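# Drop the towel into the pedal bin, lid closed

## Task

Get the towel inside the pedal bin, with the bin's lid ending up closed over it.

## Robot and tools

Robot: two arms on a table. left_arm carries a left hand and right_arm a right hand (mirror images). Each hand has three fingers (index, middle, ring) and a thumb, 16 hinge motors in all. Both hands are hard plastic with rubber caps on the last 3 cm of each digit. Cameras: cam_high on a stand behind the arms, plus cam_left_wrist and cam_right_wrist on the wrists, all 672x504 pixels.

Scene frame: origin at table-top height, midway between the nominal arm bases. +x points out over the table, +z up, and left_arm is on the +y side. Image left and right do not match the arm names. Calibrated bases: left_arm at (-0.033, +0.311, +0.023) m, right_arm at (-0.004, -0.308, +0.018) m, each turned slightly about z.

Hand point axes (right hand): +z runs along straight fingers toward the tips. +x runs across the palm away from the thumb. +y points out of the palm's face. On the left hand +x points toward the thumb instead. Fingertips reach about 0.12 m past the hand point along +z. A rigid mast sticks out at the wrist on the palm side and can strike things.

Tool execute_actions, argument "actions": a list of actions, run in order. Each action is a list of 1 to 15 rows, one row per 1/30 s step; if fewer than 15 rows are given, the last row is held for the remaining steps, so every action lasts 0.5 s. Each row is one flat list of 48 numbers, all in [-1, 1], covering both arms even when only one moves:
- Numbers 1-6, left_arm dx, dy, dz, rx, ry, rz.
- Numbers 7-22, the 16 left hand hinge goals.
- Number 23, left current_limit; number 24, left speed.
- Numbers 25-48, the same 24 for right_arm and its hand.

The 16 hinge goals always go in this order: index_mcp, index_abd, index_pip, index_dip, thumb_cmc, thumb_axl, thumb_mcp, thumb_ipl, middle_mcp, middle_abd, middle_pip, middle_dip, ring_mcp, ring_abd, ring_pip, ring_dip.

Arm numbers are offsets, not poses. They are measured along scene-frame axes from the arm's Hand target as it stood when that action began. Every row of the action counts from that same start, not from the row before, and the next action starts again from the new target. Scale: 1.0 equals 0.6 m for dx, dy, dz and 180 degrees for rotation. rx, ry, rz form one rotation vector, turned about the Hand target position. All zeros re-requests the current target. Each step, orientation is clipped to within 40 degrees of the measured one, and position takes priority over orientation.

Hand numbers are absolute hinge goals, not offsets. Each maps linearly between the hinge's two stops. Toward +1: _mcp, _pip and _dip curl the finger toward the palm; _abd swings it sideways away from the thumb; thumb_cmc brings the thumb round in front of the palm; thumb_axl rolls it; thumb_mcp and thumb_ipl bend it. Straight positions are:
- mcp -0.75, abd 0.00, pip -0.58, dip -0.70.
- thumb_cmc -0.71, thumb_axl -0.68, thumb_mcp -0.23, thumb_ipl -0.17.

current_limit maps -1..+1 to a 0..550 mA cap for every motor, with a floor of 11 mA. speed sets goal travel at (speed+1)/2 of 8.5 rad/s. They start at +0.4 and -0.6 and stay as last written. A 0 in a hand slot is a real goal; to leave a hand unchanged, copy back its hand_goal, hand_current_limit and hand_speed.

Argument "cameras": a list of names, ["all"] or []. If it is null or left out, you get all images for an empty actions list and none otherwise. An unknown name voids the call. An empty actions list just reports state and images.

zoom_image: camera (cam_high, cam_left_wrist or cam_right_wrist) and region [x0, y0, x1, y1] in pixels, origin at the top-left, at most 504 by 504. It works only on a camera present in the latest images.

read_manual: optional section, only "licences"; returns licence text and does not move anything.

finished_scene: optional scene (1). It ends the scene for good, and the result must hold without the robot.

Results, per arm:
- end_effector_position (m) and end_effector_quat_wxyz in the scene frame; these can be off by a few cm.
- Hand target, the clipped commanded pose from which the next offsets count.
- Joint positions, velocities ("within noise" when still) and torques.
- For the hand, one entry per motor in the order above: hand_goal (goals written), hand_measured (actual hinge positions on the same scale), hand_current_ma (positive pushes toward -1), and hand_state (moving, goal, blocked or overload). hand_current_limit and hand_speed are also shown.
- Step readings give sample positions during motion.

The hand often rests short of the target, and the elbow sags under load. Resend the gap as an offset, or aim higher. A call returns once the robot is still, within 3 s of its last action. The scene keeps running while you think, holding the last command.

Avoid:
- Anything leaving the table, or being dropped or released while moving.
- Hard hits on fixed or heavy objects.
- Any touch or press between the two arms or hands.
- Motors drawing 495 mA or more for 5 s, which shuts them down for 10 s.
- Holding the arm stretched or straining, which heats motors. A MOTOR HOT line means 85 °C; at 100 °C the arm drops and faults.
- Arm stops: hand commands sent during a stop are lost.

Gripping force grows the further the goal lies past the object's surface.

Each tool is called after "Emit:" as name(argument=value, ...) on one line, values as JSON.

## Session

Emit:
execute_actions(actions=[])

Scene clock: 0.00 s.
left_arm: end_effector_position=(+0.1929, -0.0895, +0.3470) hand_goal=(-0.754, +0.000, -0.576, -0.696, -0.714, -0.678, -0.226, -0.168, -0.754, +0.000, -0.576, -0.696, -0.754, +0.000, -0.576, -0.696) hand_measured=(-0.754, +0.000, -0.576, -0.696, -0.714, -0.678, -0.226, -0.168, -0.754, +0.000, -0.576, -0.696, -0.754, +0.000, -0.576, -0.696) hand_current_ma=(+0, +0, +0, +0, +0, +0, +0, +0, +0, +0, +0, +0, +0, +0, +0, +0) hand_state=(goal, goal, goal, goal, goal, goal, goal, goal, goal, goal, goal, goal, goal, goal, goal, goal) hand_current_limit=0.40 hand_speed=-0.60 end_effector_quat_wxyz=(+0.040, +0.862, +0.152, +0.481) | right_arm: end_effector_position=(+0.3700, -0.7813, +0.1648) hand_goal=(-0.754, +0.000, -0.576, -0.696, -0.714, -0.678, -0.226, -0.168, -0.754, +0.000, -0.576, -0.696, -0.754, +0.000, -0.576, -0.696) hand_measured=(-0.754, +0.000, -0.576, -0.696, -0.714, -0.678, -0.226, -0.168, -0.754, +0.000, -0.576, -0.696, -0.754, +0.000, -0.576, -0.696) hand_current_ma=(+0, +0, +0, +0, +0, +0, +0, +0, +0, +0, +0, +0, +0, +0, +0, +0) hand_state=(goal, goal, goal, goal, goal, goal, goal, goal, goal, goal, goal, goal, goal, goal, goal, goal) hand_current_limit=0.40 hand_speed=-0.60 end_effector_quat_wxyz=(+0.125, +0.910, -0.391, -0.057)
Joint positions: left_arm=[-1.456 1.231 1.08 -1.334 -1.006 -0.157] | right_arm=[-0.667 2.052 1.865 -1.425 0.273 1.697]
Joint velocities: within noise
Joint torques (N m): no reading
Heat: left arm: hottest waist 25 °C; right arm: hottest wrist pitch 24 °C.
Hand target: left_arm +0.1935, -0.0939, +0.3567; +0.050, +0.861, +0.157, +0.481 | right_arm +0.3751, -0.7857, +0.1757; +0.129, +0.909, -0.393, -0.044

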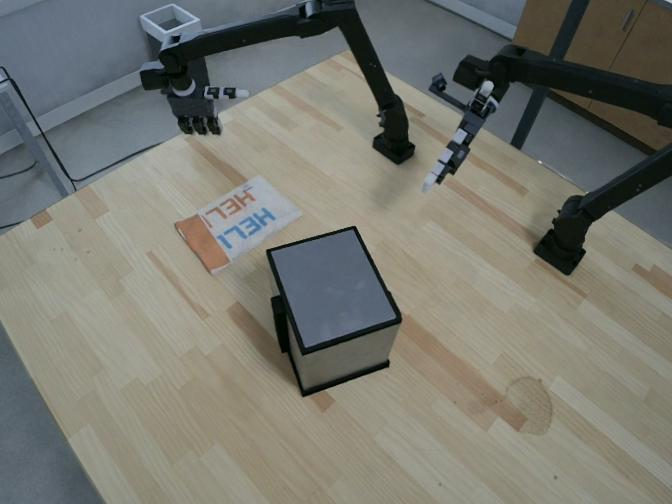

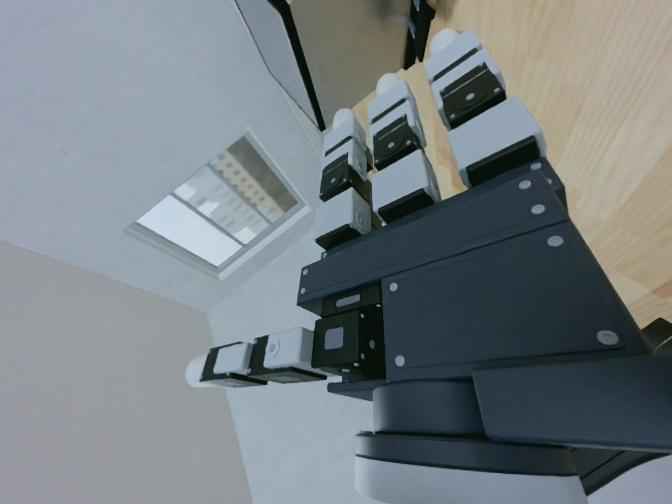

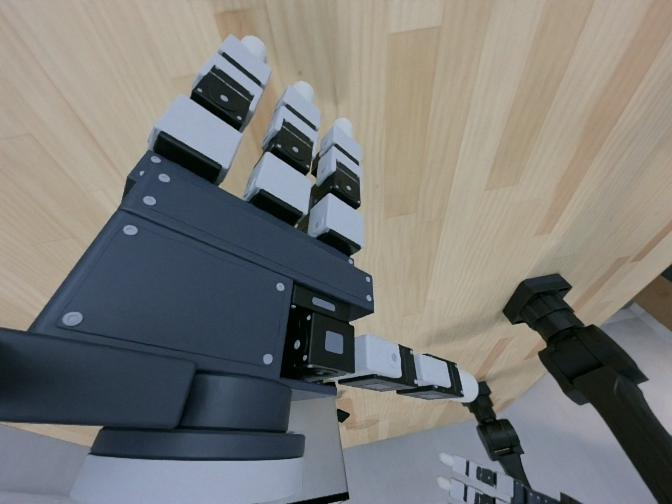

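Emit:
zoom_image(camera="cam_high", region=[120, 0, 456, 252])

Emit:
zoom_image(camera="cam_high", region=[336, 0, 672, 300])

Emit:
zoom_image(camera="cam_high", region=[140, 150, 440, 420])

Scaled by 1.500 from the camera's 672x504 image, which has a finer 960x720 frame.

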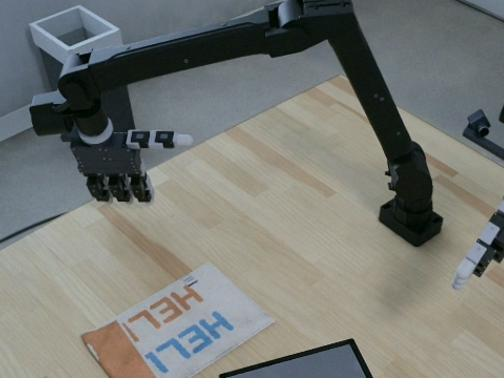

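Scaled by 1.500 from the camera's 672x504 image, which has a finer 960x720 frame.

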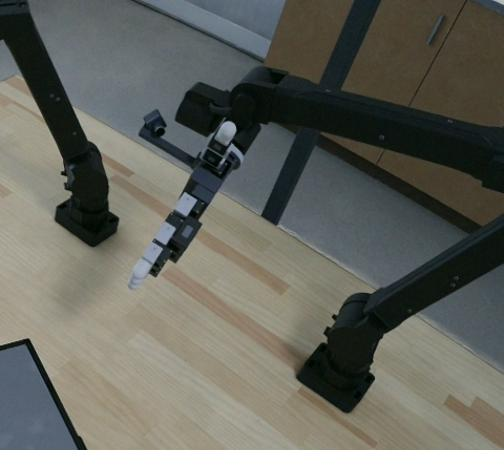

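Scaled by 1.680 from the camera's 672x504 image, which has a finer 960x720 frame.

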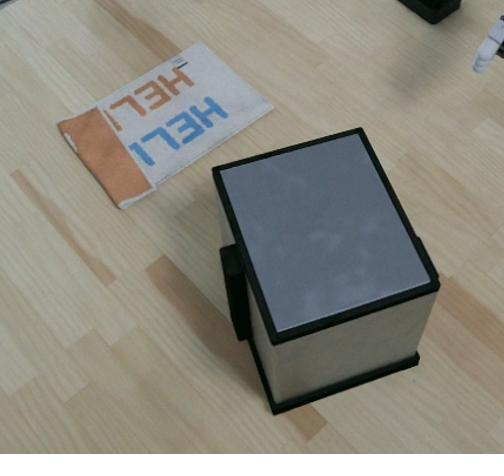

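Emit:
zoom_image(camera="cam_high", region=[240, 220, 420, 410])

Emit:
zoom_image(camera="cam_high", region=[255, 280, 315, 370])

Emit:
zoom_image(camera="cam_high", region=[370, 260, 430, 350])

Emit:
zoom_image(camera="cam_left_wrist", region=[200, 0, 460, 160])

Scaled by 2.653 from the camera's 672x504 image, which has a finer 960x720 frame.

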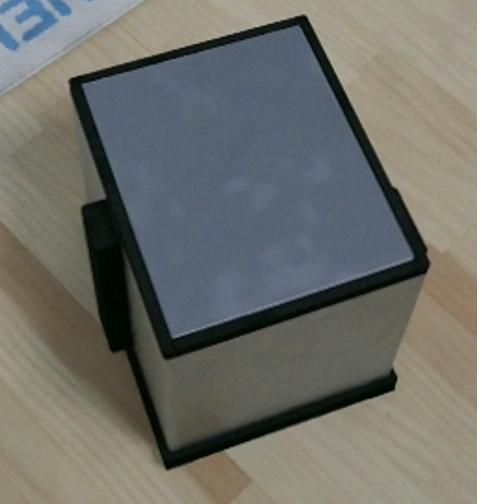

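Scaled by 5.600 from the camera's 672x504 image, which has a finer 960x720 frame.

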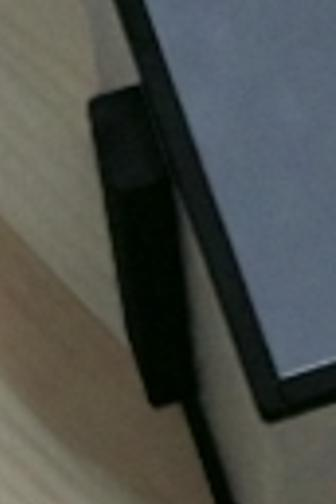

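Scaled by 5.600 from the camera's 672x504 image, which has a finer 960x720 frame.

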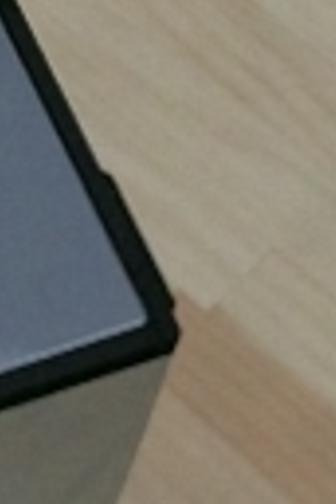

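Scaled by 1.938 from the camera's 672x504 image, which has a finer 960x720 frame.

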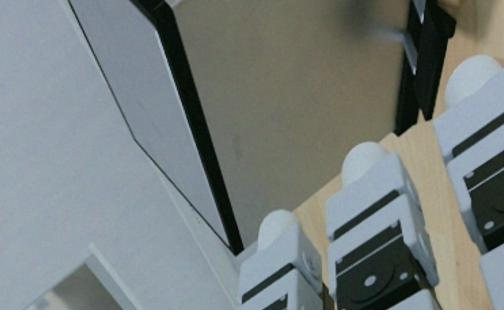

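Emit:
execute_actions(actions=[[[0.025,0.065,0.035,-0.044,0.026,0.022,-1,0,-0.8,-0.696,-0.714,-0.678,-0.226,-0.168,-1,0,-0.8,-0.696,-1,0,-0.8,-0.696,0.4,-0.6,0,0,0,0,0,0,-0.754,0,-0.576,-0.696,-0.714,-0.678,-0.226,-0.168,-0.754,0,-0.576,-0.696,-0.754,0,-0.576,-0.696,0.4,-0.6],[0.05,0.13,0.07,-0.089,0.052,0.045,-1,0,-0.825,-0.696,-0.714,-0.678,-0.226,-0.168,-1,0,-0.825,-0.696,-1,0,-0.825,-0.696,0.4,-0.6,0,0,0,0,0,0,-0.754,0,-0.576,-0.696,-0.714,-0.678,-0.226,-0.168,-0.754,0,-0.576,-0.696,-0.754,0,-0.576,-0.696,0.4,-0.6]]], cameras=["all"])

Scene clock: 484.70 s.
left_arm: end_effector_position=(+0.2258, -0.0124, +0.3917) hand_goal=(-1.000, +0.000, -0.826, -0.696, -0.714, -0.678, -0.226, -0.168, -1.000, +0.000, -0.826, -0.696, -1.000, +0.000, -0.826, -0.696) hand_measured=(-1.000, +0.004, -0.822, -0.696, -0.718, -0.678, -0.224, -0.168, -0.998, +0.004, -0.822, -0.696, -0.998, +0.004, -0.824, -0.696) hand_current_ma=(+0, +0, +0, +0, +0, +0, +0, +0, +0, +0, +0, +0, +0, +0, +0, +0) hand_state=(goal, goal, goal, goal, goal, goal, goal, goal, goal, goal, goal, goal, goal, goal, goal, goal) hand_current_limit=0.40 hand_speed=-0.60 end_effector_quat_wxyz=(+0.115, +0.869, +0.285, +0.388) | right_arm: end_effector_position=(+0.3700, -0.7813, +0.1648) hand_goal=(-0.754, +0.000, -0.576, -0.696, -0.714, -0.678, -0.226, -0.168, -0.754, +0.000, -0.576, -0.696, -0.754, +0.000, -0.576, -0.696) hand_measured=(-0.754, +0.000, -0.576, -0.696, -0.714, -0.678, -0.224, -0.168, -0.754, +0.000, -0.576, -0.696, -0.754, +0.000, -0.576, -0.696) hand_current_ma=(+0, +0, +0, +0, +0, +0, +2, +0, +0, +0, +0, +0, +0, +0, +0, +0) hand_state=(goal, goal, goal, goal, goal, goal, goal, goal, goal, goal, goal, goal, goal, goal, goal, goal) hand_current_limit=0.40 hand_speed=-0.60 end_effector_quat_wxyz=(+0.125, +0.910, -0.391, -0.057)
Joint positions: left_arm=[-1.301 1.021 1.067 -1.331 -0.793 -0.212] | right_arm=[-0.667 2.052 1.865 -1.425 0.273 1.697]
Joint torques (N m): left_arm=[0.79 -4.78 11.21 0.39 -0.91 -0.08] | right_arm=[1.2 -18.49 8.49 -0.24 0.41 0.01]
Heat: left arm: hottest elbow 30 °C; right arm: hottest shoulder 32 °C.
Hand target: left_arm +0.2235, -0.0159, +0.3988; +0.122, +0.869, +0.286, +0.385 | right_arm +0.3751, -0.7857, +0.1757; +0.129, +0.909, -0.393, -0.044
Off the commanded pose: left_arm 0.008 m, 1 deg | right_arm 0.013 m, 2 deg.
Step readings (end_effector_position of left_arm | right_arm):
0: (+0.1929, -0.0895, +0.3470) | (+0.3700, -0.7813, +0.1648)
1: (+0.1932, -0.0873, +0.3455) | (+0.3700, -0.7813, +0.1648)
2: (+0.1930, -0.0829, +0.3411) | (+0.3700, -0.7813, +0.1648)
4: (+0.2020, -0.0608, +0.3485) | (+0.3700, -0.7813, +0.1648)
8: (+0.2233, -0.0122, +0.3960) | (+0.3700, -0.7813, +0.1648)
15: (+0.2244, -0.0077, +0.3990) | (+0.3700, -0.7813, +0.1648)

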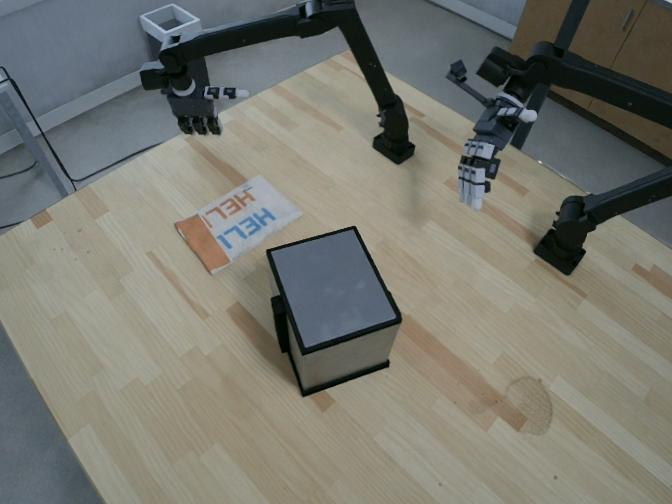

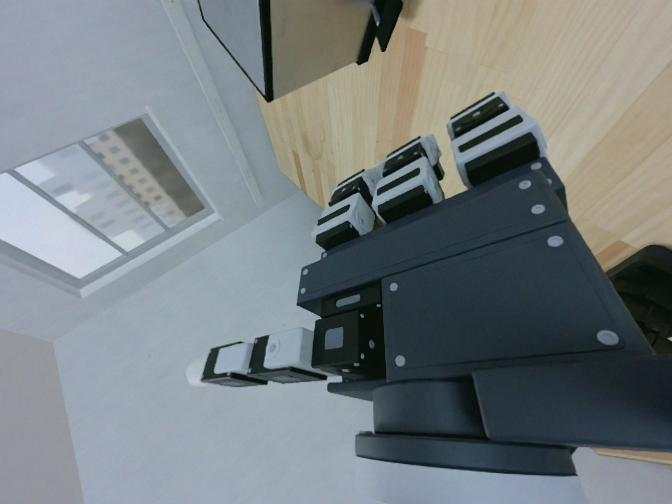

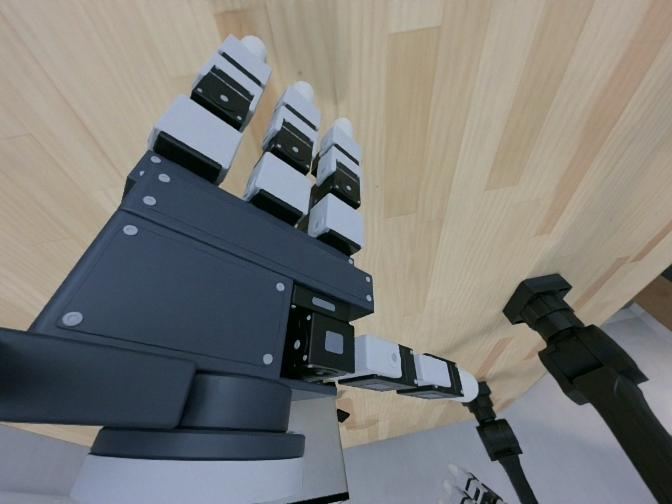

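Emit:
execute_actions(actions=[[[0.05,0.018,0.0,-0.0178,0.0104,0.0089,-1,0,-0.825,-0.696,-0.714,-0.678,-0.226,-0.168,-1,0,-0.825,-0.696,-1,0,-0.825,-0.696,0.4,-0.6,0,0,0,0,0,0,-0.754,0,-0.576,-0.696,-0.714,-0.678,-0.226,-0.168,-0.754,0,-0.576,-0.696,-0.754,0,-0.576,-0.696,0.4,-0.6],[0.1,0.036,0.0,-0.0356,0.0208,0.0178,-1,0,-0.825,-0.696,-0.714,-0.678,-0.226,-0.168,-1,0,-0.825,-0.696,-1,0,-0.825,-0.696,0.4,-0.6,0,0,0,0,0,0,-0.754,0,-0.576,-0.696,-0.714,-0.678,-0.226,-0.168,-0.754,0,-0.576,-0.696,-0.754,0,-0.576,-0.696,0.4,-0.6]],[[0.1,0.035,0.0,-0.0356,0.0208,0.0178,-1,0,-0.825,-0.696,-0.714,-0.678,-0.226,-0.168,-1,0,-0.825,-0.696,-1,0,-0.825,-0.696,0.4,-0.6,0,0,0,0,0,0,-0.754,0,-0.576,-0.696,-0.714,-0.678,-0.226,-0.168,-0.754,0,-0.576,-0.696,-0.754,0,-0.576,-0.696,0.4,-0.6]],[[0.1,0.035,0.0,-0.0356,0.0208,0.0178,-1,0,-0.825,-0.696,-0.714,-0.678,-0.226,-0.168,-1,0,-0.825,-0.696,-1,0,-0.825,-0.696,0.4,-0.6,0,0,0,0,0,0,-0.754,0,-0.576,-0.696,-0.714,-0.678,-0.226,-0.168,-0.754,0,-0.576,-0.696,-0.754,0,-0.576,-0.696,0.4,-0.6]],[[0.1,0.035,0.0,-0.0356,0.0208,0.0178,-1,0,-0.825,-0.696,-0.714,-0.678,-0.226,-0.168,-1,0,-0.825,-0.696,-1,0,-0.825,-0.696,0.4,-0.6,0,0,0,0,0,0,-0.754,0,-0.576,-0.696,-0.714,-0.678,-0.226,-0.168,-0.754,0,-0.576,-0.696,-0.754,0,-0.576,-0.696,0.4,-0.6]]], cameras=["cam_high", "cam_left_wrist"])

Scene clock: 504.13 s.
left_arm: end_effector_position=(+0.4555, +0.0796, +0.3684) hand_goal=(-1.000, +0.000, -0.826, -0.696, -0.714, -0.678, -0.226, -0.168, -1.000, +0.000, -0.826, -0.696, -1.000, +0.000, -0.826, -0.696) hand_measured=(-1.000, +0.002, -0.824, -0.696, -0.720, -0.678, -0.222, -0.168, -1.000, +0.002, -0.824, -0.696, -1.000, +0.002, -0.824, -0.696) hand_current_ma=(+0, +0, +0, +0, -1, +0, +0, +0, +0, +0, +0, +0, +0, +0, +0, +0) hand_state=(goal, goal, goal, goal, goal, goal, goal, goal, goal, goal, goal, goal, goal, goal, goal, goal) hand_current_limit=0.40 hand_speed=-0.60 end_effector_quat_wxyz=(+0.205, +0.830, +0.481, +0.196) | right_arm: end_effector_position=(+0.3700, -0.7813, +0.1648) hand_goal=(-0.754, +0.000, -0.576, -0.696, -0.714, -0.678, -0.226, -0.168, -0.754, +0.000, -0.576, -0.696, -0.754, +0.000, -0.576, -0.696) hand_measured=(-0.754, +0.000, -0.576, -0.696, -0.714, -0.678, -0.224, -0.168, -0.754, +0.000, -0.576, -0.696, -0.754, +0.000, -0.576, -0.696) hand_current_ma=(+0, +0, +0, +0, +0, +0, +2, +0, +0, +0, +0, +0, +0, +0, +0, +0) hand_state=(goal, goal, goal, goal, goal, goal, goal, goal, goal, goal, goal, goal, goal, goal, goal, goal) hand_current_limit=0.40 hand_speed=-0.60 end_effector_quat_wxyz=(+0.125, +0.910, -0.391, -0.057)
Joint positions: left_arm=[-0.548 1.217 1.207 -0.997 -0.126 0.039] | right_arm=[-0.667 2.052 1.865 -1.425 0.273 1.697]
Joint torques (N m): left_arm=[0.91 -7.53 14.5 1.62 -0.12 0.11] | right_arm=[1.08 -18.78 8.61 -0.32 0.45 0]
Heat: left arm: hottest elbow 30 °C; right arm: hottest shoulder 32 °C.
Hand target: left_arm +0.4635, +0.0688, +0.3987; +0.230, +0.826, +0.472, +0.208 | right_arm +0.3751, -0.7857, +0.1757; +0.129, +0.909, -0.393, -0.044
Off the commanded pose: left_arm 0.033 m, 3 deg | right_arm 0.013 m, 2 deg.
Step readings (end_effector_position of left_arm | right_arm):
0: (+0.2258, -0.0124, +0.3917) | (+0.3700, -0.7813, +0.1648)
1: (+0.2268, -0.0135, +0.3898) | (+0.3700, -0.7813, +0.1648)
2: (+0.2317, -0.0152, +0.3861) | (+0.3700, -0.7813, +0.1648)
4: (+0.2546, -0.0067, +0.3860) | (+0.3700, -0.7813, +0.1648)
8: (+0.2891, +0.0176, +0.3898) | (+0.3700, -0.7813, +0.1648)
15: (+0.2863, +0.0112, +0.3891) | (+0.3700, -0.7813, +0.1648)
16: (+0.2875, +0.0082, +0.3855) | (+0.3700, -0.7813, +0.1648)
17: (+0.2940, +0.0065, +0.3823) | (+0.3700, -0.7813, +0.1648)
19: (+0.3175, +0.0214, +0.3824) | (+0.3700, -0.7813, +0.1648)
23: (+0.3431, +0.0461, +0.3810) | (+0.3700, -0.7813, +0.1648)
30: (+0.3394, +0.0389, +0.3804) | (+0.3700, -0.7813, +0.1648)
31: (+0.3407, +0.0354, +0.3772) | (+0.3700, -0.7813, +0.1648)
32: (+0.3462, +0.0331, +0.3755) | (+0.3700, -0.7813, +0.1648)
34: (+0.3693, +0.0466, +0.3744) | (+0.3700, -0.7813, +0.1648)
38: (+0.3983, +0.0664, +0.3663) | (+0.3700, -0.7813, +0.1648)
45: (+0.3964, +0.0599, +0.3637) | (+0.3700, -0.7813, +0.1648)
46: (+0.3978, +0.0563, +0.3625) | (+0.3700, -0.7813, +0.1648)
47: (+0.4024, +0.0538, +0.3629) | (+0.3700, -0.7813, +0.1648)
49: (+0.4249, +0.0649, +0.3679) | (+0.3700, -0.7813, +0.1648)
53: (+0.4561, +0.0840, +0.3709) | (+0.3700, -0.7813, +0.1648)
60: (+0.4556, +0.0798, +0.3684) | (+0.3700, -0.7813, +0.1648)
Images, in order (width x height): cam_high 672x504, cam_left_wrist 672x504.

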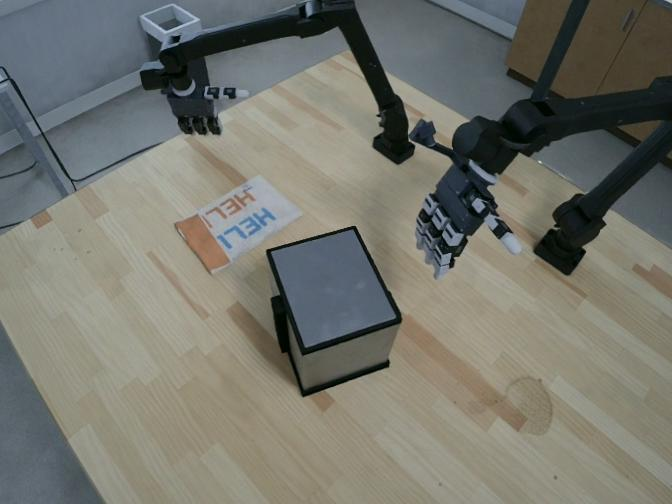

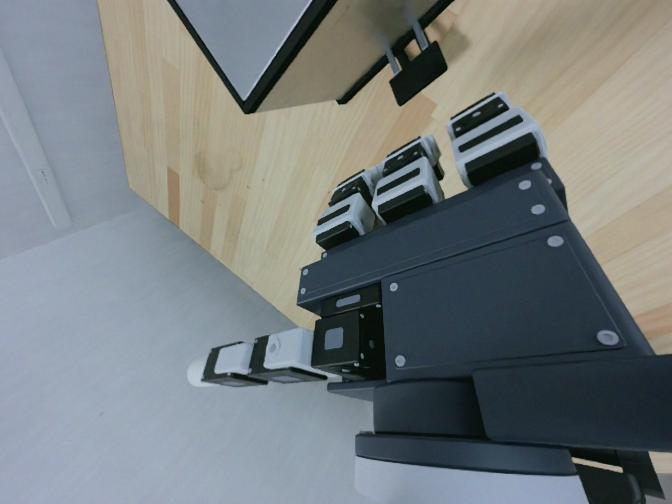

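Emit:
zoom_image(camera="cam_left_wrist", region=[300, 0, 480, 135])

Scaled by 2.800 from the camera's 672x504 image, which has a finer 960x720 frame.

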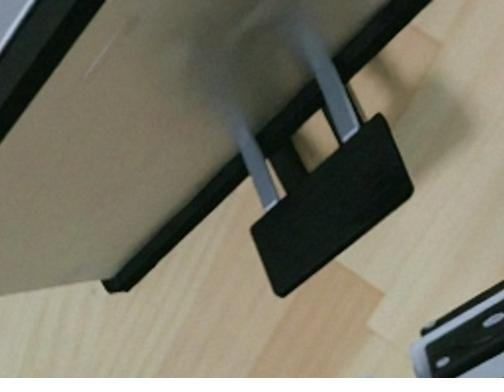

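Emit:
execute_actions(actions=[[[0.054,-0.016,-0.04,-0.0236,-0.0023,0.008,-1,0,-0.9,-0.696,-0.714,-0.678,-0.226,-0.168,-1,0,-0.9,-0.696,-1,0,-0.3,-0.4,0.4,-0.6,0,0,0,0,0,0,-0.754,0,-0.576,-0.696,-0.714,-0.678,-0.226,-0.168,-0.754,0,-0.576,-0.696,-0.754,0,-0.576,-0.696,0.4,-0.6]],[[0.054,-0.016,-0.06,-0.0236,-0.0023,0.008,-1,0,-0.9,-0.696,-0.714,-0.678,-0.226,-0.168,-1,0,-0.9,-0.696,-1,0,0.3,-0.116,0.4,-0.6,0,0,0,0,0,0,-0.754,0,-0.576,-0.696,-0.714,-0.678,-0.226,-0.168,-0.754,0,-0.576,-0.696,-0.754,0,-0.576,-0.696,0.4,-0.6]]], cameras=["cam_high", "cam_left_wrist"])

Scene clock: 626.93 s.
left_arm: end_effector_position=(+0.5126, +0.0434, +0.3188) hand_goal=(-1.000, +0.000, -0.900, -0.696, -0.714, -0.678, -0.226, -0.168, -1.000, +0.000, -0.900, -0.696, -1.000, +0.000, +0.300, -0.116) hand_measured=(-0.998, +0.002, -0.898, -0.696, -0.720, -0.678, -0.224, -0.168, -0.998, +0.002, -0.898, -0.696, -1.000, +0.008, +0.230, -0.124) hand_current_ma=(+0, +0, +0, +0, -1, +0, +0, +0, +0, +0, +0, +0, +0, +1, -75, -1) hand_state=(goal, goal, goal, goal, goal, goal, goal, goal, goal, goal, goal, goal, goal, goal, blocked, goal) hand_current_limit=0.40 hand_speed=-0.60 end_effector_quat_wxyz=(+0.260, +0.815, +0.491, +0.167) | right_arm: end_effector_position=(+0.3700, -0.7813, +0.1648) hand_goal=(-0.754, +0.000, -0.576, -0.696, -0.714, -0.678, -0.226, -0.168, -0.754, +0.000, -0.576, -0.696, -0.754, +0.000, -0.576, -0.696) hand_measured=(-0.754, +0.000, -0.576, -0.696, -0.714, -0.678, -0.224, -0.168, -0.754, +0.000, -0.576, -0.696, -0.754, +0.000, -0.576, -0.696) hand_current_ma=(+0, +0, +0, +0, +0, +0, +2, +0, +0, +0, +0, +0, +0, +0, +0, +0) hand_state=(goal, goal, goal, goal, goal, goal, goal, goal, goal, goal, goal, goal, goal, goal, goal, goal) hand_current_limit=0.40 hand_speed=-0.60 end_effector_quat_wxyz=(+0.125, +0.910, -0.391, -0.057)
Joint positions: left_arm=[-0.532 1.383 1.199 -0.76 -0.025 -0.007] | right_arm=[-0.667 2.052 1.865 -1.425 0.273 1.697]
Joint torques (N m): left_arm=[2.84 -10.46 11.36 3.45 -0.43 -0.32] | right_arm=[0.97 -18.55 8.66 -0.21 0.45 0.02]
Heat: left arm: hottest elbow 38 °C; right arm: hottest shoulder 32 °C.
Hand target: left_arm +0.5284, +0.0495, +0.3389; +0.288, +0.793, +0.505, +0.184 | right_arm +0.3751, -0.7857, +0.1757; +0.129, +0.909, -0.393, -0.044
Off the commanded pose: left_arm 0.026 m, 5 deg | right_arm 0.013 m, 2 deg.
Step readings (end_effector_position of left_arm | right_arm):
0: (+0.4555, +0.0796, +0.3684) | (+0.3700, -0.7813, +0.1648)
1: (+0.4576, +0.0758, +0.3693) | (+0.3700, -0.7813, +0.1648)
2: (+0.4625, +0.0709, +0.3721) | (+0.3700, -0.7813, +0.1648)
4: (+0.4736, +0.0647, +0.3725) | (+0.3700, -0.7813, +0.1648)
8: (+0.4835, +0.0595, +0.3544) | (+0.3700, -0.7813, +0.1648)
15: (+0.4856, +0.0586, +0.3493) | (+0.3700, -0.7813, +0.1648)
16: (+0.4886, +0.0561, +0.3504) | (+0.3700, -0.7813, +0.1648)
17: (+0.4949, +0.0525, +0.3535) | (+0.3700, -0.7813, +0.1648)
19: (+0.5032, +0.0481, +0.3521) | (+0.3700, -0.7813, +0.1648)
23: (+0.5099, +0.0443, +0.3353) | (+0.3700, -0.7813, +0.1648)
30: (+0.5129, +0.0433, +0.3200) | (+0.3700, -0.7813, +0.1648)
Images, in order (width x height): cam_high 672x504, cam_left_wrist 672x504.

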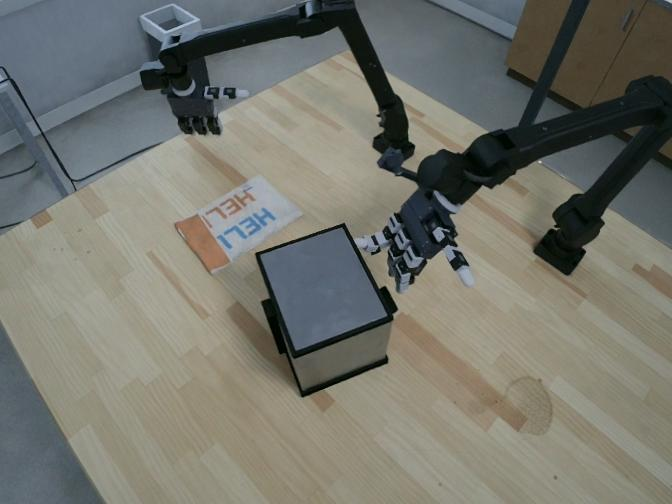

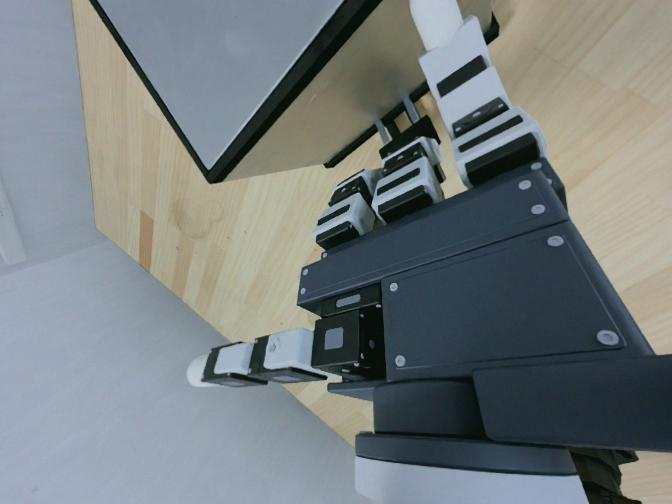

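Emit:
execute_actions(actions=[[[-0.02,0.01,0.01,0,0,0,-1,0,-0.9,-0.696,-0.714,-0.678,-0.226,-0.168,-1,0,-0.9,-0.696,-1,0,0,-0.3,0.4,-0.8,0,0,0,0,0,0,-0.754,0,-0.576,-0.696,-0.714,-0.678,-0.226,-0.168,-0.754,0,-0.576,-0.696,-0.754,0,-0.576,-0.696,0.4,-0.6],[-0.04,0.02,0.02,0,0,0,-1,0,-0.9,-0.696,-0.714,-0.678,-0.226,-0.168,-1,0,-0.9,-0.696,-1,0,-0.5,-0.5,0.4,-0.8,0,0,0,0,0,0,-0.754,0,-0.576,-0.696,-0.714,-0.678,-0.226,-0.168,-0.754,0,-0.576,-0.696,-0.754,0,-0.576,-0.696,0.4,-0.6],[-0.06,0.03,0.02,0,0,0,-1,0,-0.9,-0.696,-0.714,-0.678,-0.226,-0.168,-1,0,-0.9,-0.696,-1,0,-0.9,-0.696,0.4,-0.6,0,0,0,0,0,0,-0.754,0,-0.576,-0.696,-0.714,-0.678,-0.226,-0.168,-0.754,0,-0.576,-0.696,-0.754,0,-0.576,-0.696,0.4,-0.6]],[[0,0,0,0,0,0,-1,0,-0.9,-0.696,-0.714,-0.678,-0.226,-0.168,-1,0,-0.9,-0.696,-1,0,-0.9,-0.696,0.4,-0.6,0,0,0,0,0,0,-0.754,0,-0.576,-0.696,-0.714,-0.678,-0.226,-0.168,-0.754,0,-0.576,-0.696,-0.754,0,-0.576,-0.696,0.4,-0.6]]], cameras=["cam_high", "cam_left_wrist"])

Scene clock: 647.67 s.
left_arm: end_effector_position=(+0.4856, +0.0648, +0.3489) hand_goal=(-1.000, +0.000, -0.900, -0.696, -0.714, -0.678, -0.226, -0.168, -1.000, +0.000, -0.900, -0.696, -1.000, +0.000, -0.900, -0.696) hand_measured=(-1.000, +0.002, -0.898, -0.696, -0.720, -0.678, -0.224, -0.168, -1.000, +0.002, -0.898, -0.696, -1.000, +0.004, -0.896, -0.694) hand_current_ma=(+0, +0, +0, +0, -1, +0, +0, +0, +0, +0, +0, +0, +0, +0, +0, +0) hand_state=(goal, goal, goal, goal, goal, goal, goal, goal, goal, goal, goal, goal, goal, goal, goal, goal) hand_current_limit=0.40 hand_speed=-0.60 end_effector_quat_wxyz=(+0.284, +0.799, +0.498, +0.181) | right_arm: end_effector_position=(+0.3700, -0.7813, +0.1648) hand_goal=(-0.754, +0.000, -0.576, -0.696, -0.714, -0.678, -0.226, -0.168, -0.754, +0.000, -0.576, -0.696, -0.754, +0.000, -0.576, -0.696) hand_measured=(-0.754, +0.000, -0.576, -0.696, -0.714, -0.678, -0.224, -0.168, -0.754, +0.000, -0.576, -0.696, -0.754, +0.000, -0.576, -0.696) hand_current_ma=(+0, +0, +0, +0, +0, +0, +2, +0, +0, +0, +0, +0, +0, +0, +0, +0) hand_state=(goal, goal, goal, goal, goal, goal, goal, goal, goal, goal, goal, goal, goal, goal, goal, goal) hand_current_limit=0.40 hand_speed=-0.60 end_effector_quat_wxyz=(+0.125, +0.910, -0.391, -0.057)
Joint positions: left_arm=[-0.527 1.266 1.137 -0.756 -0.031 -0.029] | right_arm=[-0.667 2.052 1.865 -1.425 0.273 1.697]
Joint torques (N m): left_arm=[2.2 -8 10.92 1.98 -0.27 -0.07] | right_arm=[0.62 -18.2 8.55 -0.17 0.43 0.04]
Heat: left arm: hottest elbow 37 °C; right arm: hottest shoulder 32 °C.
Hand target: left_arm +0.4923, +0.0676, +0.3508; +0.288, +0.793, +0.505, +0.184 | right_arm +0.3751, -0.7857, +0.1757; +0.129, +0.909, -0.393, -0.044
Off the commanded pose: left_arm 0.008 m, 1 deg | right_arm 0.013 m, 2 deg.
Step readings (end_effector_position of left_arm | right_arm):
0: (+0.5126, +0.0434, +0.3188) | (+0.3700, -0.7813, +0.1648)
1: (+0.5120, +0.0438, +0.3177) | (+0.3700, -0.7813, +0.1648)
2: (+0.5101, +0.0448, +0.3175) | (+0.3700, -0.7813, +0.1648)
4: (+0.5015, +0.0497, +0.3167) | (+0.3700, -0.7813, +0.1648)
8: (+0.4888, +0.0609, +0.3333) | (+0.3700, -0.7813, +0.1648)
15: (+0.4854, +0.0647, +0.3494) | (+0.3700, -0.7813, +0.1648)
16: (+0.4855, +0.0647, +0.3492) | (+0.3700, -0.7813, +0.1648)
17: (+0.4856, +0.0647, +0.3490) | (+0.3700, -0.7813, +0.1648)
19: (+0.4856, +0.0647, +0.3490) | (+0.3700, -0.7813, +0.1648)
23: (+0.4856, +0.0648, +0.3489) | (+0.3700, -0.7813, +0.1648)
30: (+0.4856, +0.0648, +0.3489) | (+0.3700, -0.7813, +0.1648)
Images, in order (width x height): cam_high 672x504, cam_left_wrist 672x504.

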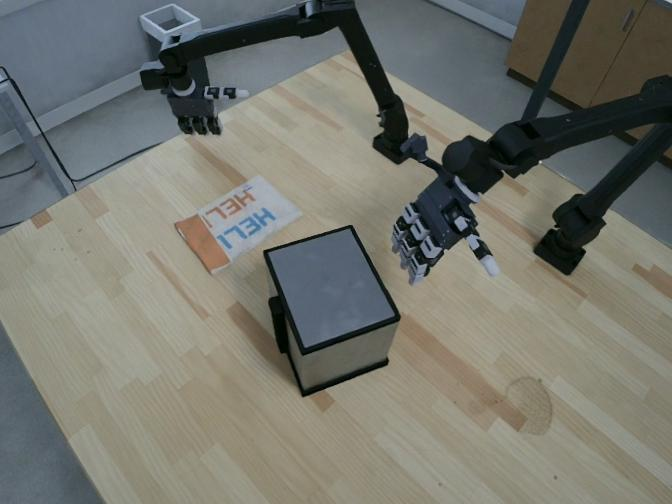

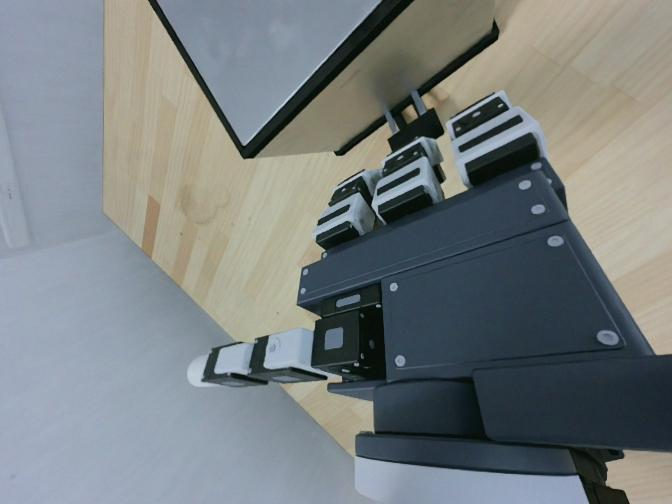

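Emit:
zoom_image(camera="cam_left_wrist", region=[320, 0, 520, 200])

Scaled by 2.520 from the camera's 672x504 image, which has a finer 960x720 frame.

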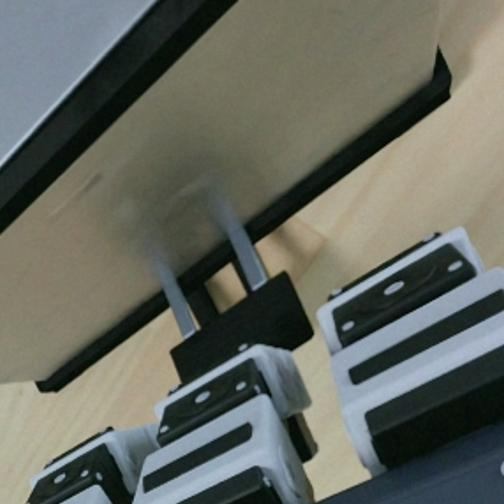

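Emit:
execute_actions(actions=[[[0.022,-0.008,-0.02,0,0,0,-1,0,-0.9,-0.696,-0.714,-0.678,-0.226,-0.168,-1,0,-0.9,-0.696,-1,0,-0.9,-0.696,0.7,-0.6,0,0,0,0,0,0,-0.754,0,-0.576,-0.696,-0.714,-0.678,-0.226,-0.168,-0.754,0,-0.576,-0.696,-0.754,0,-0.576,-0.696,0.4,-0.6],[0.045,-0.016,-0.05,0,0,0,-1,0,-0.9,-0.696,-0.714,-0.678,-0.226,-0.168,-1,0,-0.9,-0.696,-1,0,-0.9,-0.696,0.7,-0.6,0,0,0,0,0,0,-0.754,0,-0.576,-0.696,-0.714,-0.678,-0.226,-0.168,-0.754,0,-0.576,-0.696,-0.754,0,-0.576,-0.696,0.4,-0.6]],[[0.022,-0.008,-0.06,0,0,0,-1,0,-0.9,-0.696,-0.714,-0.678,-0.226,-0.168,-1,0,-0.9,-0.696,-1,0,-0.9,-0.696,0.7,-0.6,0,0,0,0,0,0,-0.754,0,-0.576,-0.696,-0.714,-0.678,-0.226,-0.168,-0.754,0,-0.576,-0.696,-0.754,0,-0.576,-0.696,0.4,-0.6]]], cameras=["cam_high", "cam_left_wrist"])

Scene clock: 687.63 s.
left_arm: end_effector_position=(+0.5282, +0.0491, +0.2893) hand_goal=(-1.000, +0.000, -0.900, -0.696, -0.714, -0.678, -0.226, -0.168, -1.000, +0.000, -0.900, -0.696, -1.000, +0.000, -0.900, -0.696) hand_measured=(-1.000, +0.002, -0.898, -0.696, -0.720, -0.678, -0.224, -0.168, -1.000, +0.002, -0.898, -0.696, -1.000, +0.004, -0.898, -0.694) hand_current_ma=(+0, +0, +0, +0, -1, +0, +0, +0, +0, +0, +0, +0, +0, +0, +0, +0) hand_state=(goal, goal, goal, goal, goal, goal, goal, goal, goal, goal, goal, goal, goal, goal, goal, goal) hand_current_limit=0.70 hand_speed=-0.60 end_effector_quat_wxyz=(+0.287, +0.795, +0.502, +0.183) | right_arm: end_effector_position=(+0.3700, -0.7813, +0.1648) hand_goal=(-0.754, +0.000, -0.576, -0.696, -0.714, -0.678, -0.226, -0.168, -0.754, +0.000, -0.576, -0.696, -0.754, +0.000, -0.576, -0.696) hand_measured=(-0.754, +0.000, -0.576, -0.696, -0.714, -0.678, -0.224, -0.168, -0.754, +0.000, -0.576, -0.696, -0.754, +0.000, -0.576, -0.696) hand_current_ma=(+0, +0, +0, +0, +0, +0, +2, +0, +0, +0, +0, +0, +0, +0, +0, +0) hand_state=(goal, goal, goal, goal, goal, goal, goal, goal, goal, goal, goal, goal, goal, goal, goal, goal) hand_current_limit=0.40 hand_speed=-0.60 end_effector_quat_wxyz=(+0.125, +0.910, -0.391, -0.057)
Joint positions: left_arm=[-0.516 1.418 1.116 -0.575 -0.029 -0.029] | right_arm=[-0.667 2.052 1.865 -1.425 0.273 1.697]
Joint torques (N m): left_arm=[2.67 -9.93 9.54 2.19 0.03 0.05] | right_arm=[1.2 -18.67 8.42 -0.21 0.42 0.03]
Heat: left arm: hottest elbow 34 °C; right arm: hottest shoulder 32 °C.
Hand target: left_arm +0.5326, +0.0532, +0.2850; +0.288, +0.793, +0.505, +0.184 | right_arm +0.3751, -0.7857, +0.1757; +0.129, +0.909, -0.393, -0.044
Off the commanded pose: left_arm 0.007 m, 0 deg | right_arm 0.013 m, 2 deg.
Step readings (end_effector_position of left_arm | right_arm):
0: (+0.4856, +0.0648, +0.3489) | (+0.3700, -0.7813, +0.1648)
1: (+0.4867, +0.0644, +0.3488) | (+0.3700, -0.7813, +0.1648)
2: (+0.4904, +0.0635, +0.3489) | (+0.3700, -0.7813, +0.1648)
4: (+0.4995, +0.0595, +0.3454) | (+0.3700, -0.7813, +0.1648)
8: (+0.5106, +0.0559, +0.3191) | (+0.3700, -0.7813, +0.1648)
15: (+0.5137, +0.0550, +0.3094) | (+0.3700, -0.7813, +0.1648)
16: (+0.5152, +0.0545, +0.3090) | (+0.3700, -0.7813, +0.1648)
17: (+0.5183, +0.0535, +0.3107) | (+0.3700, -0.7813, +0.1648)
19: (+0.5235, +0.0513, +0.3078) | (+0.3700, -0.7813, +0.1648)
23: (+0.5280, +0.0493, +0.2942) | (+0.3700, -0.7813, +0.1648)
30: (+0.5282, +0.0492, +0.2892) | (+0.3700, -0.7813, +0.1648)
Images, in order (width x height): cam_high 672x504, cam_left_wrist 672x504.

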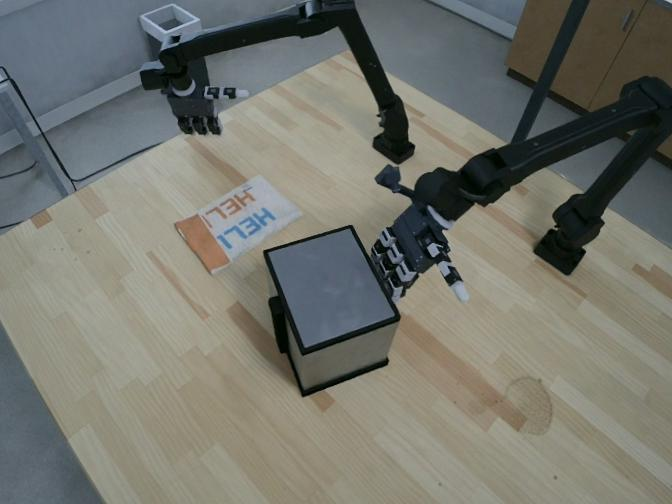

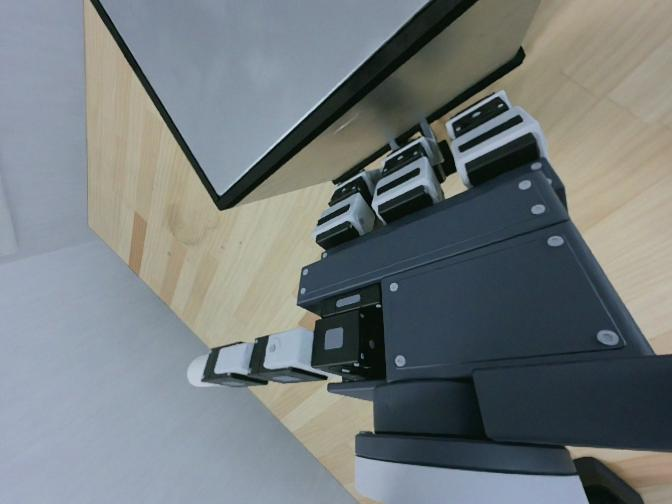

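Emit:
execute_actions(actions=[[[0,0,-0.03,0,0,0,-1,0,-0.9,-0.696,-0.714,-0.678,-0.226,-0.168,-1,0,-0.9,-0.696,-1,0,-0.9,-0.696,0.7,-0.6,0,0,0,0,0,0,-0.754,0,-0.576,-0.696,-0.714,-0.678,-0.226,-0.168,-0.754,0,-0.576,-0.696,-0.754,0,-0.576,-0.696,0.4,-0.6],[0,0,-0.058,0,0,0,-1,0,-0.9,-0.696,-0.714,-0.678,-0.226,-0.168,-1,0,-0.9,-0.696,-1,0,-0.9,-0.696,0.7,-0.6,0,0,0,0,0,0,-0.754,0,-0.576,-0.696,-0.714,-0.678,-0.226,-0.168,-0.754,0,-0.576,-0.696,-0.754,0,-0.576,-0.696,0.4,-0.6]],[[0.0,0,-0.02,0,0,0,-1,0,-0.9,-0.696,-0.714,-0.678,-0.226,-0.168,-1,0,-0.9,-0.696,-1,0,-0.9,-0.696,0.7,-0.6,0,0,0,0,0,0,-0.754,0,-0.576,-0.696,-0.714,-0.678,-0.226,-0.168,-0.754,0,-0.576,-0.696,-0.754,0,-0.576,-0.696,0.4,-0.6]]], cameras=["cam_high", "cam_left_wrist"])

Scene clock: 711.63 s.
left_arm: end_effector_position=(+0.5287, +0.0489, +0.2498) hand_goal=(-1.000, +0.000, -0.900, -0.696, -0.714, -0.678, -0.226, -0.168, -1.000, +0.000, -0.900, -0.696, -1.000, +0.000, -0.900, -0.696) hand_measured=(-1.000, +0.002, -0.898, -0.696, -0.720, -0.678, -0.224, -0.168, -1.000, +0.002, -0.898, -0.696, -1.000, +0.004, -0.898, -0.694) hand_current_ma=(+0, +0, +0, +0, -1, +0, +0, +0, +0, +0, +0, +0, +0, +0, +0, +0) hand_state=(goal, goal, goal, goal, goal, goal, goal, goal, goal, goal, goal, goal, goal, goal, goal, goal) hand_current_limit=0.70 hand_speed=-0.60 end_effector_quat_wxyz=(+0.292, +0.793, +0.501, +0.186) | right_arm: end_effector_position=(+0.3700, -0.7813, +0.1648) hand_goal=(-0.754, +0.000, -0.576, -0.696, -0.714, -0.678, -0.226, -0.168, -0.754, +0.000, -0.576, -0.696, -0.754, +0.000, -0.576, -0.696) hand_measured=(-0.754, +0.000, -0.576, -0.696, -0.714, -0.678, -0.224, -0.168, -0.754, +0.000, -0.576, -0.696, -0.754, +0.000, -0.576, -0.696) hand_current_ma=(+0, +0, +0, +0, +0, +0, +2, +0, +0, +0, +0, +0, +0, +0, +0, +0) hand_state=(goal, goal, goal, goal, goal, goal, goal, goal, goal, goal, goal, goal, goal, goal, goal, goal) hand_current_limit=0.40 hand_speed=-0.60 end_effector_quat_wxyz=(+0.125, +0.910, -0.391, -0.057)
Joint positions: left_arm=[-0.516 1.455 1.038 -0.447 -0.029 -0.029] | right_arm=[-0.667 2.052 1.865 -1.425 0.273 1.697]
Joint torques (N m): left_arm=[2.49 -9.58 8.87 2.21 0.03 0.05] | right_arm=[0.97 -18.73 8.53 -0.08 0.44 0.03]
Heat: left arm: hottest elbow 33 °C; right arm: hottest shoulder 33 °C.
Hand target: left_arm +0.5326, +0.0532, +0.2381; +0.288, +0.793, +0.505, +0.184 | right_arm +0.3751, -0.7857, +0.1757; +0.129, +0.909, -0.393, -0.044
Off the commanded pose: left_arm 0.013 m, 1 deg | right_arm 0.013 m, 2 deg.
Step readings (end_effector_position of left_arm | right_arm):
0: (+0.5282, +0.0491, +0.2893) | (+0.3700, -0.7813, +0.1648)
1: (+0.5282, +0.0491, +0.2884) | (+0.3700, -0.7813, +0.1648)
2: (+0.5286, +0.0489, +0.2870) | (+0.3700, -0.7813, +0.1648)
4: (+0.5283, +0.0491, +0.2814) | (+0.3700, -0.7813, +0.1648)
8: (+0.5266, +0.0500, +0.2582) | (+0.3700, -0.7813, +0.1648)
15: (+0.5281, +0.0492, +0.2515) | (+0.3700, -0.7813, +0.1648)
16: (+0.5284, +0.0490, +0.2519) | (+0.3700, -0.7813, +0.1648)
17: (+0.5288, +0.0488, +0.2523) | (+0.3700, -0.7813, +0.1648)
19: (+0.5287, +0.0489, +0.2514) | (+0.3700, -0.7813, +0.1648)
23: (+0.5285, +0.0490, +0.2496) | (+0.3700, -0.7813, +0.1648)
30: (+0.5287, +0.0489, +0.2498) | (+0.3700, -0.7813, +0.1648)
Images, in order (width x height): cam_high 672x504, cam_left_wrist 672x504.

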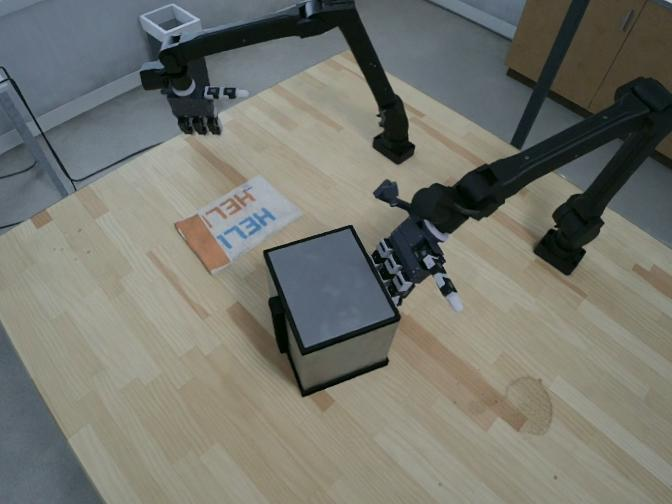

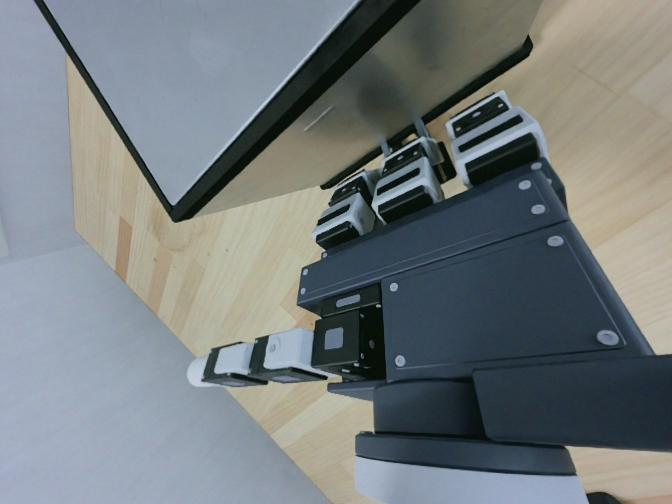

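Emit:
execute_actions(actions=[[[0,0,-0.03,0,0,0,-1,0,-0.9,-0.696,-0.714,-0.678,-0.226,-0.168,-1,0,-0.9,-0.696,-1,0,-0.9,-0.696,0.7,-0.6,0,0,0,0,0,0,-0.754,0,-0.576,-0.696,-0.714,-0.678,-0.226,-0.168,-0.754,0,-0.576,-0.696,-0.754,0,-0.576,-0.696,0.4,-0.6]],[[0.0,0,-0.02,0,0,0,-1,0,-0.9,-0.696,-0.714,-0.678,-0.226,-0.168,-1,0,-0.9,-0.696,-1,0,-0.9,-0.696,0.7,-0.6,0,0,0,0,0,0,-0.754,0,-0.576,-0.696,-0.714,-0.678,-0.226,-0.168,-0.754,0,-0.576,-0.696,-0.754,0,-0.576,-0.696,0.4,-0.6]]], cameras=["cam_high", "cam_left_wrist"])

Scene clock: 722.60 s.
left_arm: end_effector_position=(+0.5309, +0.0477, +0.2307) hand_goal=(-1.000, +0.000, -0.900, -0.696, -0.714, -0.678, -0.226, -0.168, -1.000, +0.000, -0.900, -0.696, -1.000, +0.000, -0.900, -0.696) hand_measured=(-1.000, +0.002, -0.898, -0.696, -0.722, -0.678, -0.224, -0.168, -1.000, +0.002, -0.904, -0.700, -1.000, +0.004, -0.898, -0.694) hand_current_ma=(+0, +0, +0, +0, -1, +0, +0, +0, +0, +0, +0, +0, +0, +0, +0, +0) hand_state=(goal, goal, goal, goal, goal, goal, goal, goal, goal, goal, goal, goal, goal, goal, goal, goal) hand_current_limit=0.70 hand_speed=-0.60 end_effector_quat_wxyz=(+0.301, +0.790, +0.499, +0.191) | right_arm: end_effector_position=(+0.3700, -0.7813, +0.1648) hand_goal=(-0.754, +0.000, -0.576, -0.696, -0.714, -0.678, -0.226, -0.168, -0.754, +0.000, -0.576, -0.696, -0.754, +0.000, -0.576, -0.696) hand_measured=(-0.754, +0.000, -0.576, -0.696, -0.714, -0.678, -0.224, -0.168, -0.754, +0.000, -0.576, -0.696, -0.754, +0.000, -0.576, -0.696) hand_current_ma=(+0, +0, +0, +0, +0, +0, +2, +0, +0, +0, +0, +0, +0, +0, +0, +0) hand_state=(goal, goal, goal, goal, goal, goal, goal, goal, goal, goal, goal, goal, goal, goal, goal, goal) hand_current_limit=0.40 hand_speed=-0.60 end_effector_quat_wxyz=(+0.125, +0.910, -0.391, -0.057)
Joint positions: left_arm=[-0.516 1.484 0.998 -0.358 -0.029 -0.029] | right_arm=[-0.667 2.052 1.865 -1.425 0.273 1.697]
Joint torques (N m): left_arm=[2.32 -9.41 8.13 1.96 0.03 0.05] | right_arm=[1.32 -18.2 8.44 -0.16 0.47 0.01]
Heat: left arm: hottest elbow 33 °C; right arm: hottest shoulder 33 °C.
Hand target: left_arm +0.5325, +0.0532, +0.2081; +0.288, +0.793, +0.505, +0.184 | right_arm +0.3751, -0.7857, +0.1757; +0.129, +0.909, -0.393, -0.044
Off the commanded pose: left_arm 0.024 m, 2 deg | right_arm 0.013 m, 2 deg.
Step readings (end_effector_position of left_arm | right_arm):
0: (+0.5287, +0.0489, +0.2498) | (+0.3700, -0.7813, +0.1648)
1: (+0.5286, +0.0489, +0.2483) | (+0.3700, -0.7813, +0.1648)
2: (+0.5292, +0.0486, +0.2487) | (+0.3700, -0.7813, +0.1648)
4: (+0.5290, +0.0487, +0.2437) | (+0.3700, -0.7813, +0.1648)
8: (+0.5288, +0.0488, +0.2325) | (+0.3700, -0.7813, +0.1648)
15: (+0.5294, +0.0485, +0.2327) | (+0.3700, -0.7813, +0.1648)
16: (+0.5295, +0.0485, +0.2322) | (+0.3700, -0.7813, +0.1648)
17: (+0.5298, +0.0483, +0.2327) | (+0.3700, -0.7813, +0.1648)
19: (+0.5301, +0.0481, +0.2310) | (+0.3700, -0.7813, +0.1648)
23: (+0.5308, +0.0478, +0.2309) | (+0.3700, -0.7813, +0.1648)
30: (+0.5309, +0.0477, +0.2307) | (+0.3700, -0.7813, +0.1648)
Images, in order (width x height): cam_high 672x504, cam_left_wrist 672x504.

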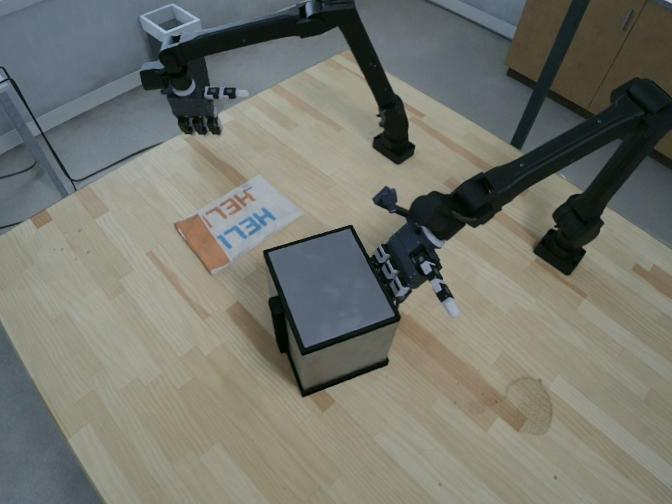

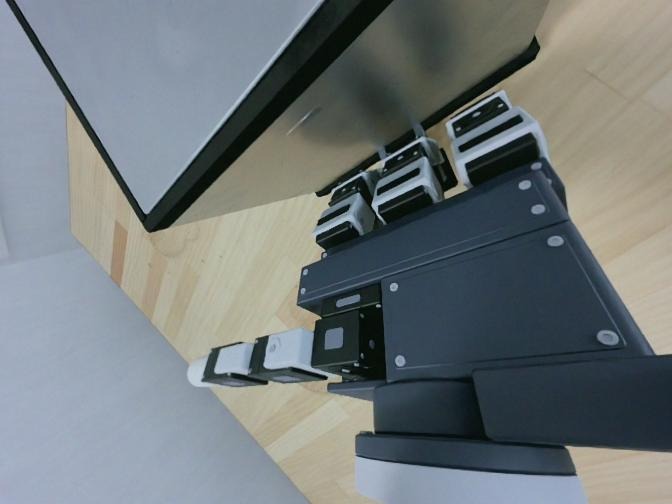

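Emit:
execute_actions(actions=[[[0,0,-0.02,0,0,0,-1,0,-0.9,-0.696,-0.714,-0.678,-0.226,-0.168,-1,0,-0.9,-0.696,-1,0,-0.9,-0.696,0.7,-0.6,0,0,0,0,0,0,-0.754,0,-0.576,-0.696,-0.714,-0.678,-0.226,-0.168,-0.754,0,-0.576,-0.696,-0.754,0,-0.576,-0.696,0.4,-0.6],[0,0,-0.04,0,0,0,-1,0,-0.9,-0.696,-0.714,-0.678,-0.226,-0.168,-1,0,-0.9,-0.696,-1,0,-0.9,-0.696,0.7,-0.6,0,0,0,0,0,0,-0.754,0,-0.576,-0.696,-0.714,-0.678,-0.226,-0.168,-0.754,0,-0.576,-0.696,-0.754,0,-0.576,-0.696,0.4,-0.6]]], cameras=["cam_high", "cam_left_wrist"])

Scene clock: 734.77 s.
left_arm: end_effector_position=(+0.5336, +0.0463, +0.2265) hand_goal=(-1.000, +0.000, -0.900, -0.696, -0.714, -0.678, -0.226, -0.168, -1.000, +0.000, -0.900, -0.696, -1.000, +0.000, -0.900, -0.696) hand_measured=(-1.000, +0.002, -0.898, -0.696, -0.722, -0.678, -0.224, -0.168, -1.000, +0.000, -0.914, -0.704, -1.000, +0.004, -0.898, -0.694) hand_current_ma=(+0, +0, +0, +0, -1, +0, +0, +0, +0, +0, -3, -1, +0, +0, +0, +0) hand_state=(goal, goal, goal, goal, goal, goal, goal, goal, goal, goal, goal, goal, goal, goal, goal, goal) hand_current_limit=0.70 hand_speed=-0.60 end_effector_quat_wxyz=(+0.316, +0.784, +0.495, +0.200) | right_arm: end_effector_position=(+0.3700, -0.7813, +0.1648) hand_goal=(-0.754, +0.000, -0.576, -0.696, -0.714, -0.678, -0.226, -0.168, -0.754, +0.000, -0.576, -0.696, -0.754, +0.000, -0.576, -0.696) hand_measured=(-0.754, +0.000, -0.576, -0.696, -0.714, -0.678, -0.224, -0.168, -0.754, +0.000, -0.576, -0.696, -0.754, +0.000, -0.576, -0.696) hand_current_ma=(+0, +0, +0, +0, +0, +0, +2, +0, +0, +0, +0, +0, +0, +0, +0, +0) hand_state=(goal, goal, goal, goal, goal, goal, goal, goal, goal, goal, goal, goal, goal, goal, goal, goal) hand_current_limit=0.40 hand_speed=-0.60 end_effector_quat_wxyz=(+0.125, +0.910, -0.391, -0.057)
Joint positions: left_arm=[-0.516 1.497 0.975 -0.282 -0.029 -0.029] | right_arm=[-0.667 2.052 1.865 -1.425 0.273 1.697]
Joint torques (N m): left_arm=[2.37 -7.88 7.08 1.7 0.03 0.05] | right_arm=[1.32 -18.26 8.59 -0.24 0.41 0.02]
Heat: left arm: hottest elbow 32 °C; right arm: hottest shoulder 33 °C.
Hand target: left_arm +0.5325, +0.0533, +0.1840; +0.288, +0.793, +0.505, +0.184 | right_arm +0.3751, -0.7857, +0.1757; +0.129, +0.909, -0.393, -0.044
Off the commanded pose: left_arm 0.043 m, 4 deg | right_arm 0.013 m, 2 deg.
Step readings (end_effector_position of left_arm | right_arm):
0: (+0.5309, +0.0477, +0.2307) | (+0.3700, -0.7813, +0.1648)
1: (+0.5308, +0.0478, +0.2297) | (+0.3700, -0.7813, +0.1648)
2: (+0.5310, +0.0477, +0.2283) | (+0.3700, -0.7813, +0.1648)
4: (+0.5320, +0.0471, +0.2278) | (+0.3700, -0.7813, +0.1648)
8: (+0.5334, +0.0464, +0.2266) | (+0.3700, -0.7813, +0.1648)
15: (+0.5336, +0.0463, +0.2265) | (+0.3700, -0.7813, +0.1648)
Images, in order (width x height): cam_high 672x504, cam_left_wrist 672x504.

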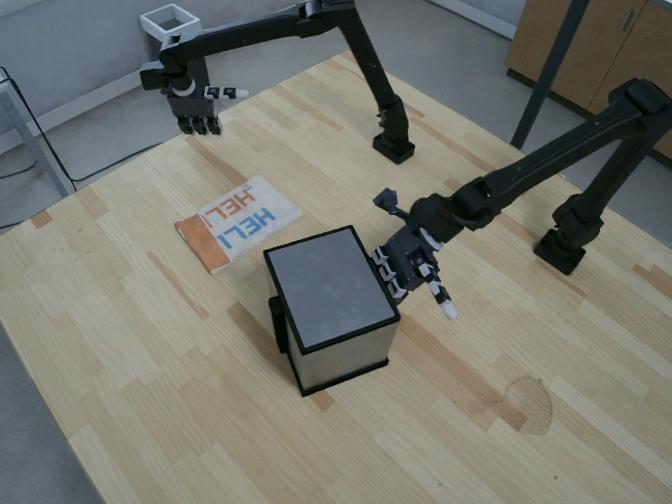

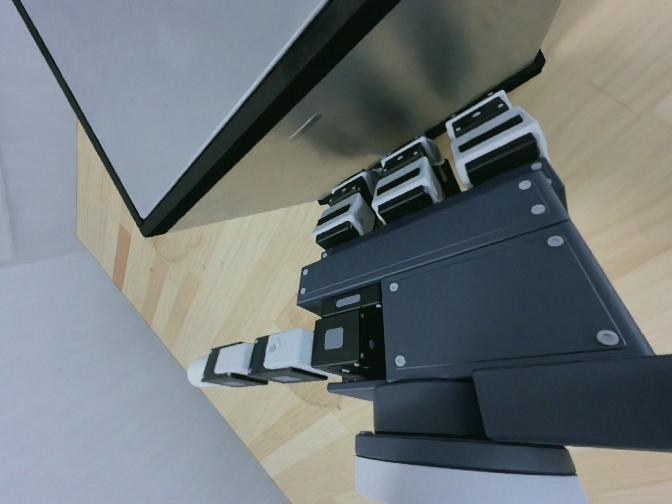

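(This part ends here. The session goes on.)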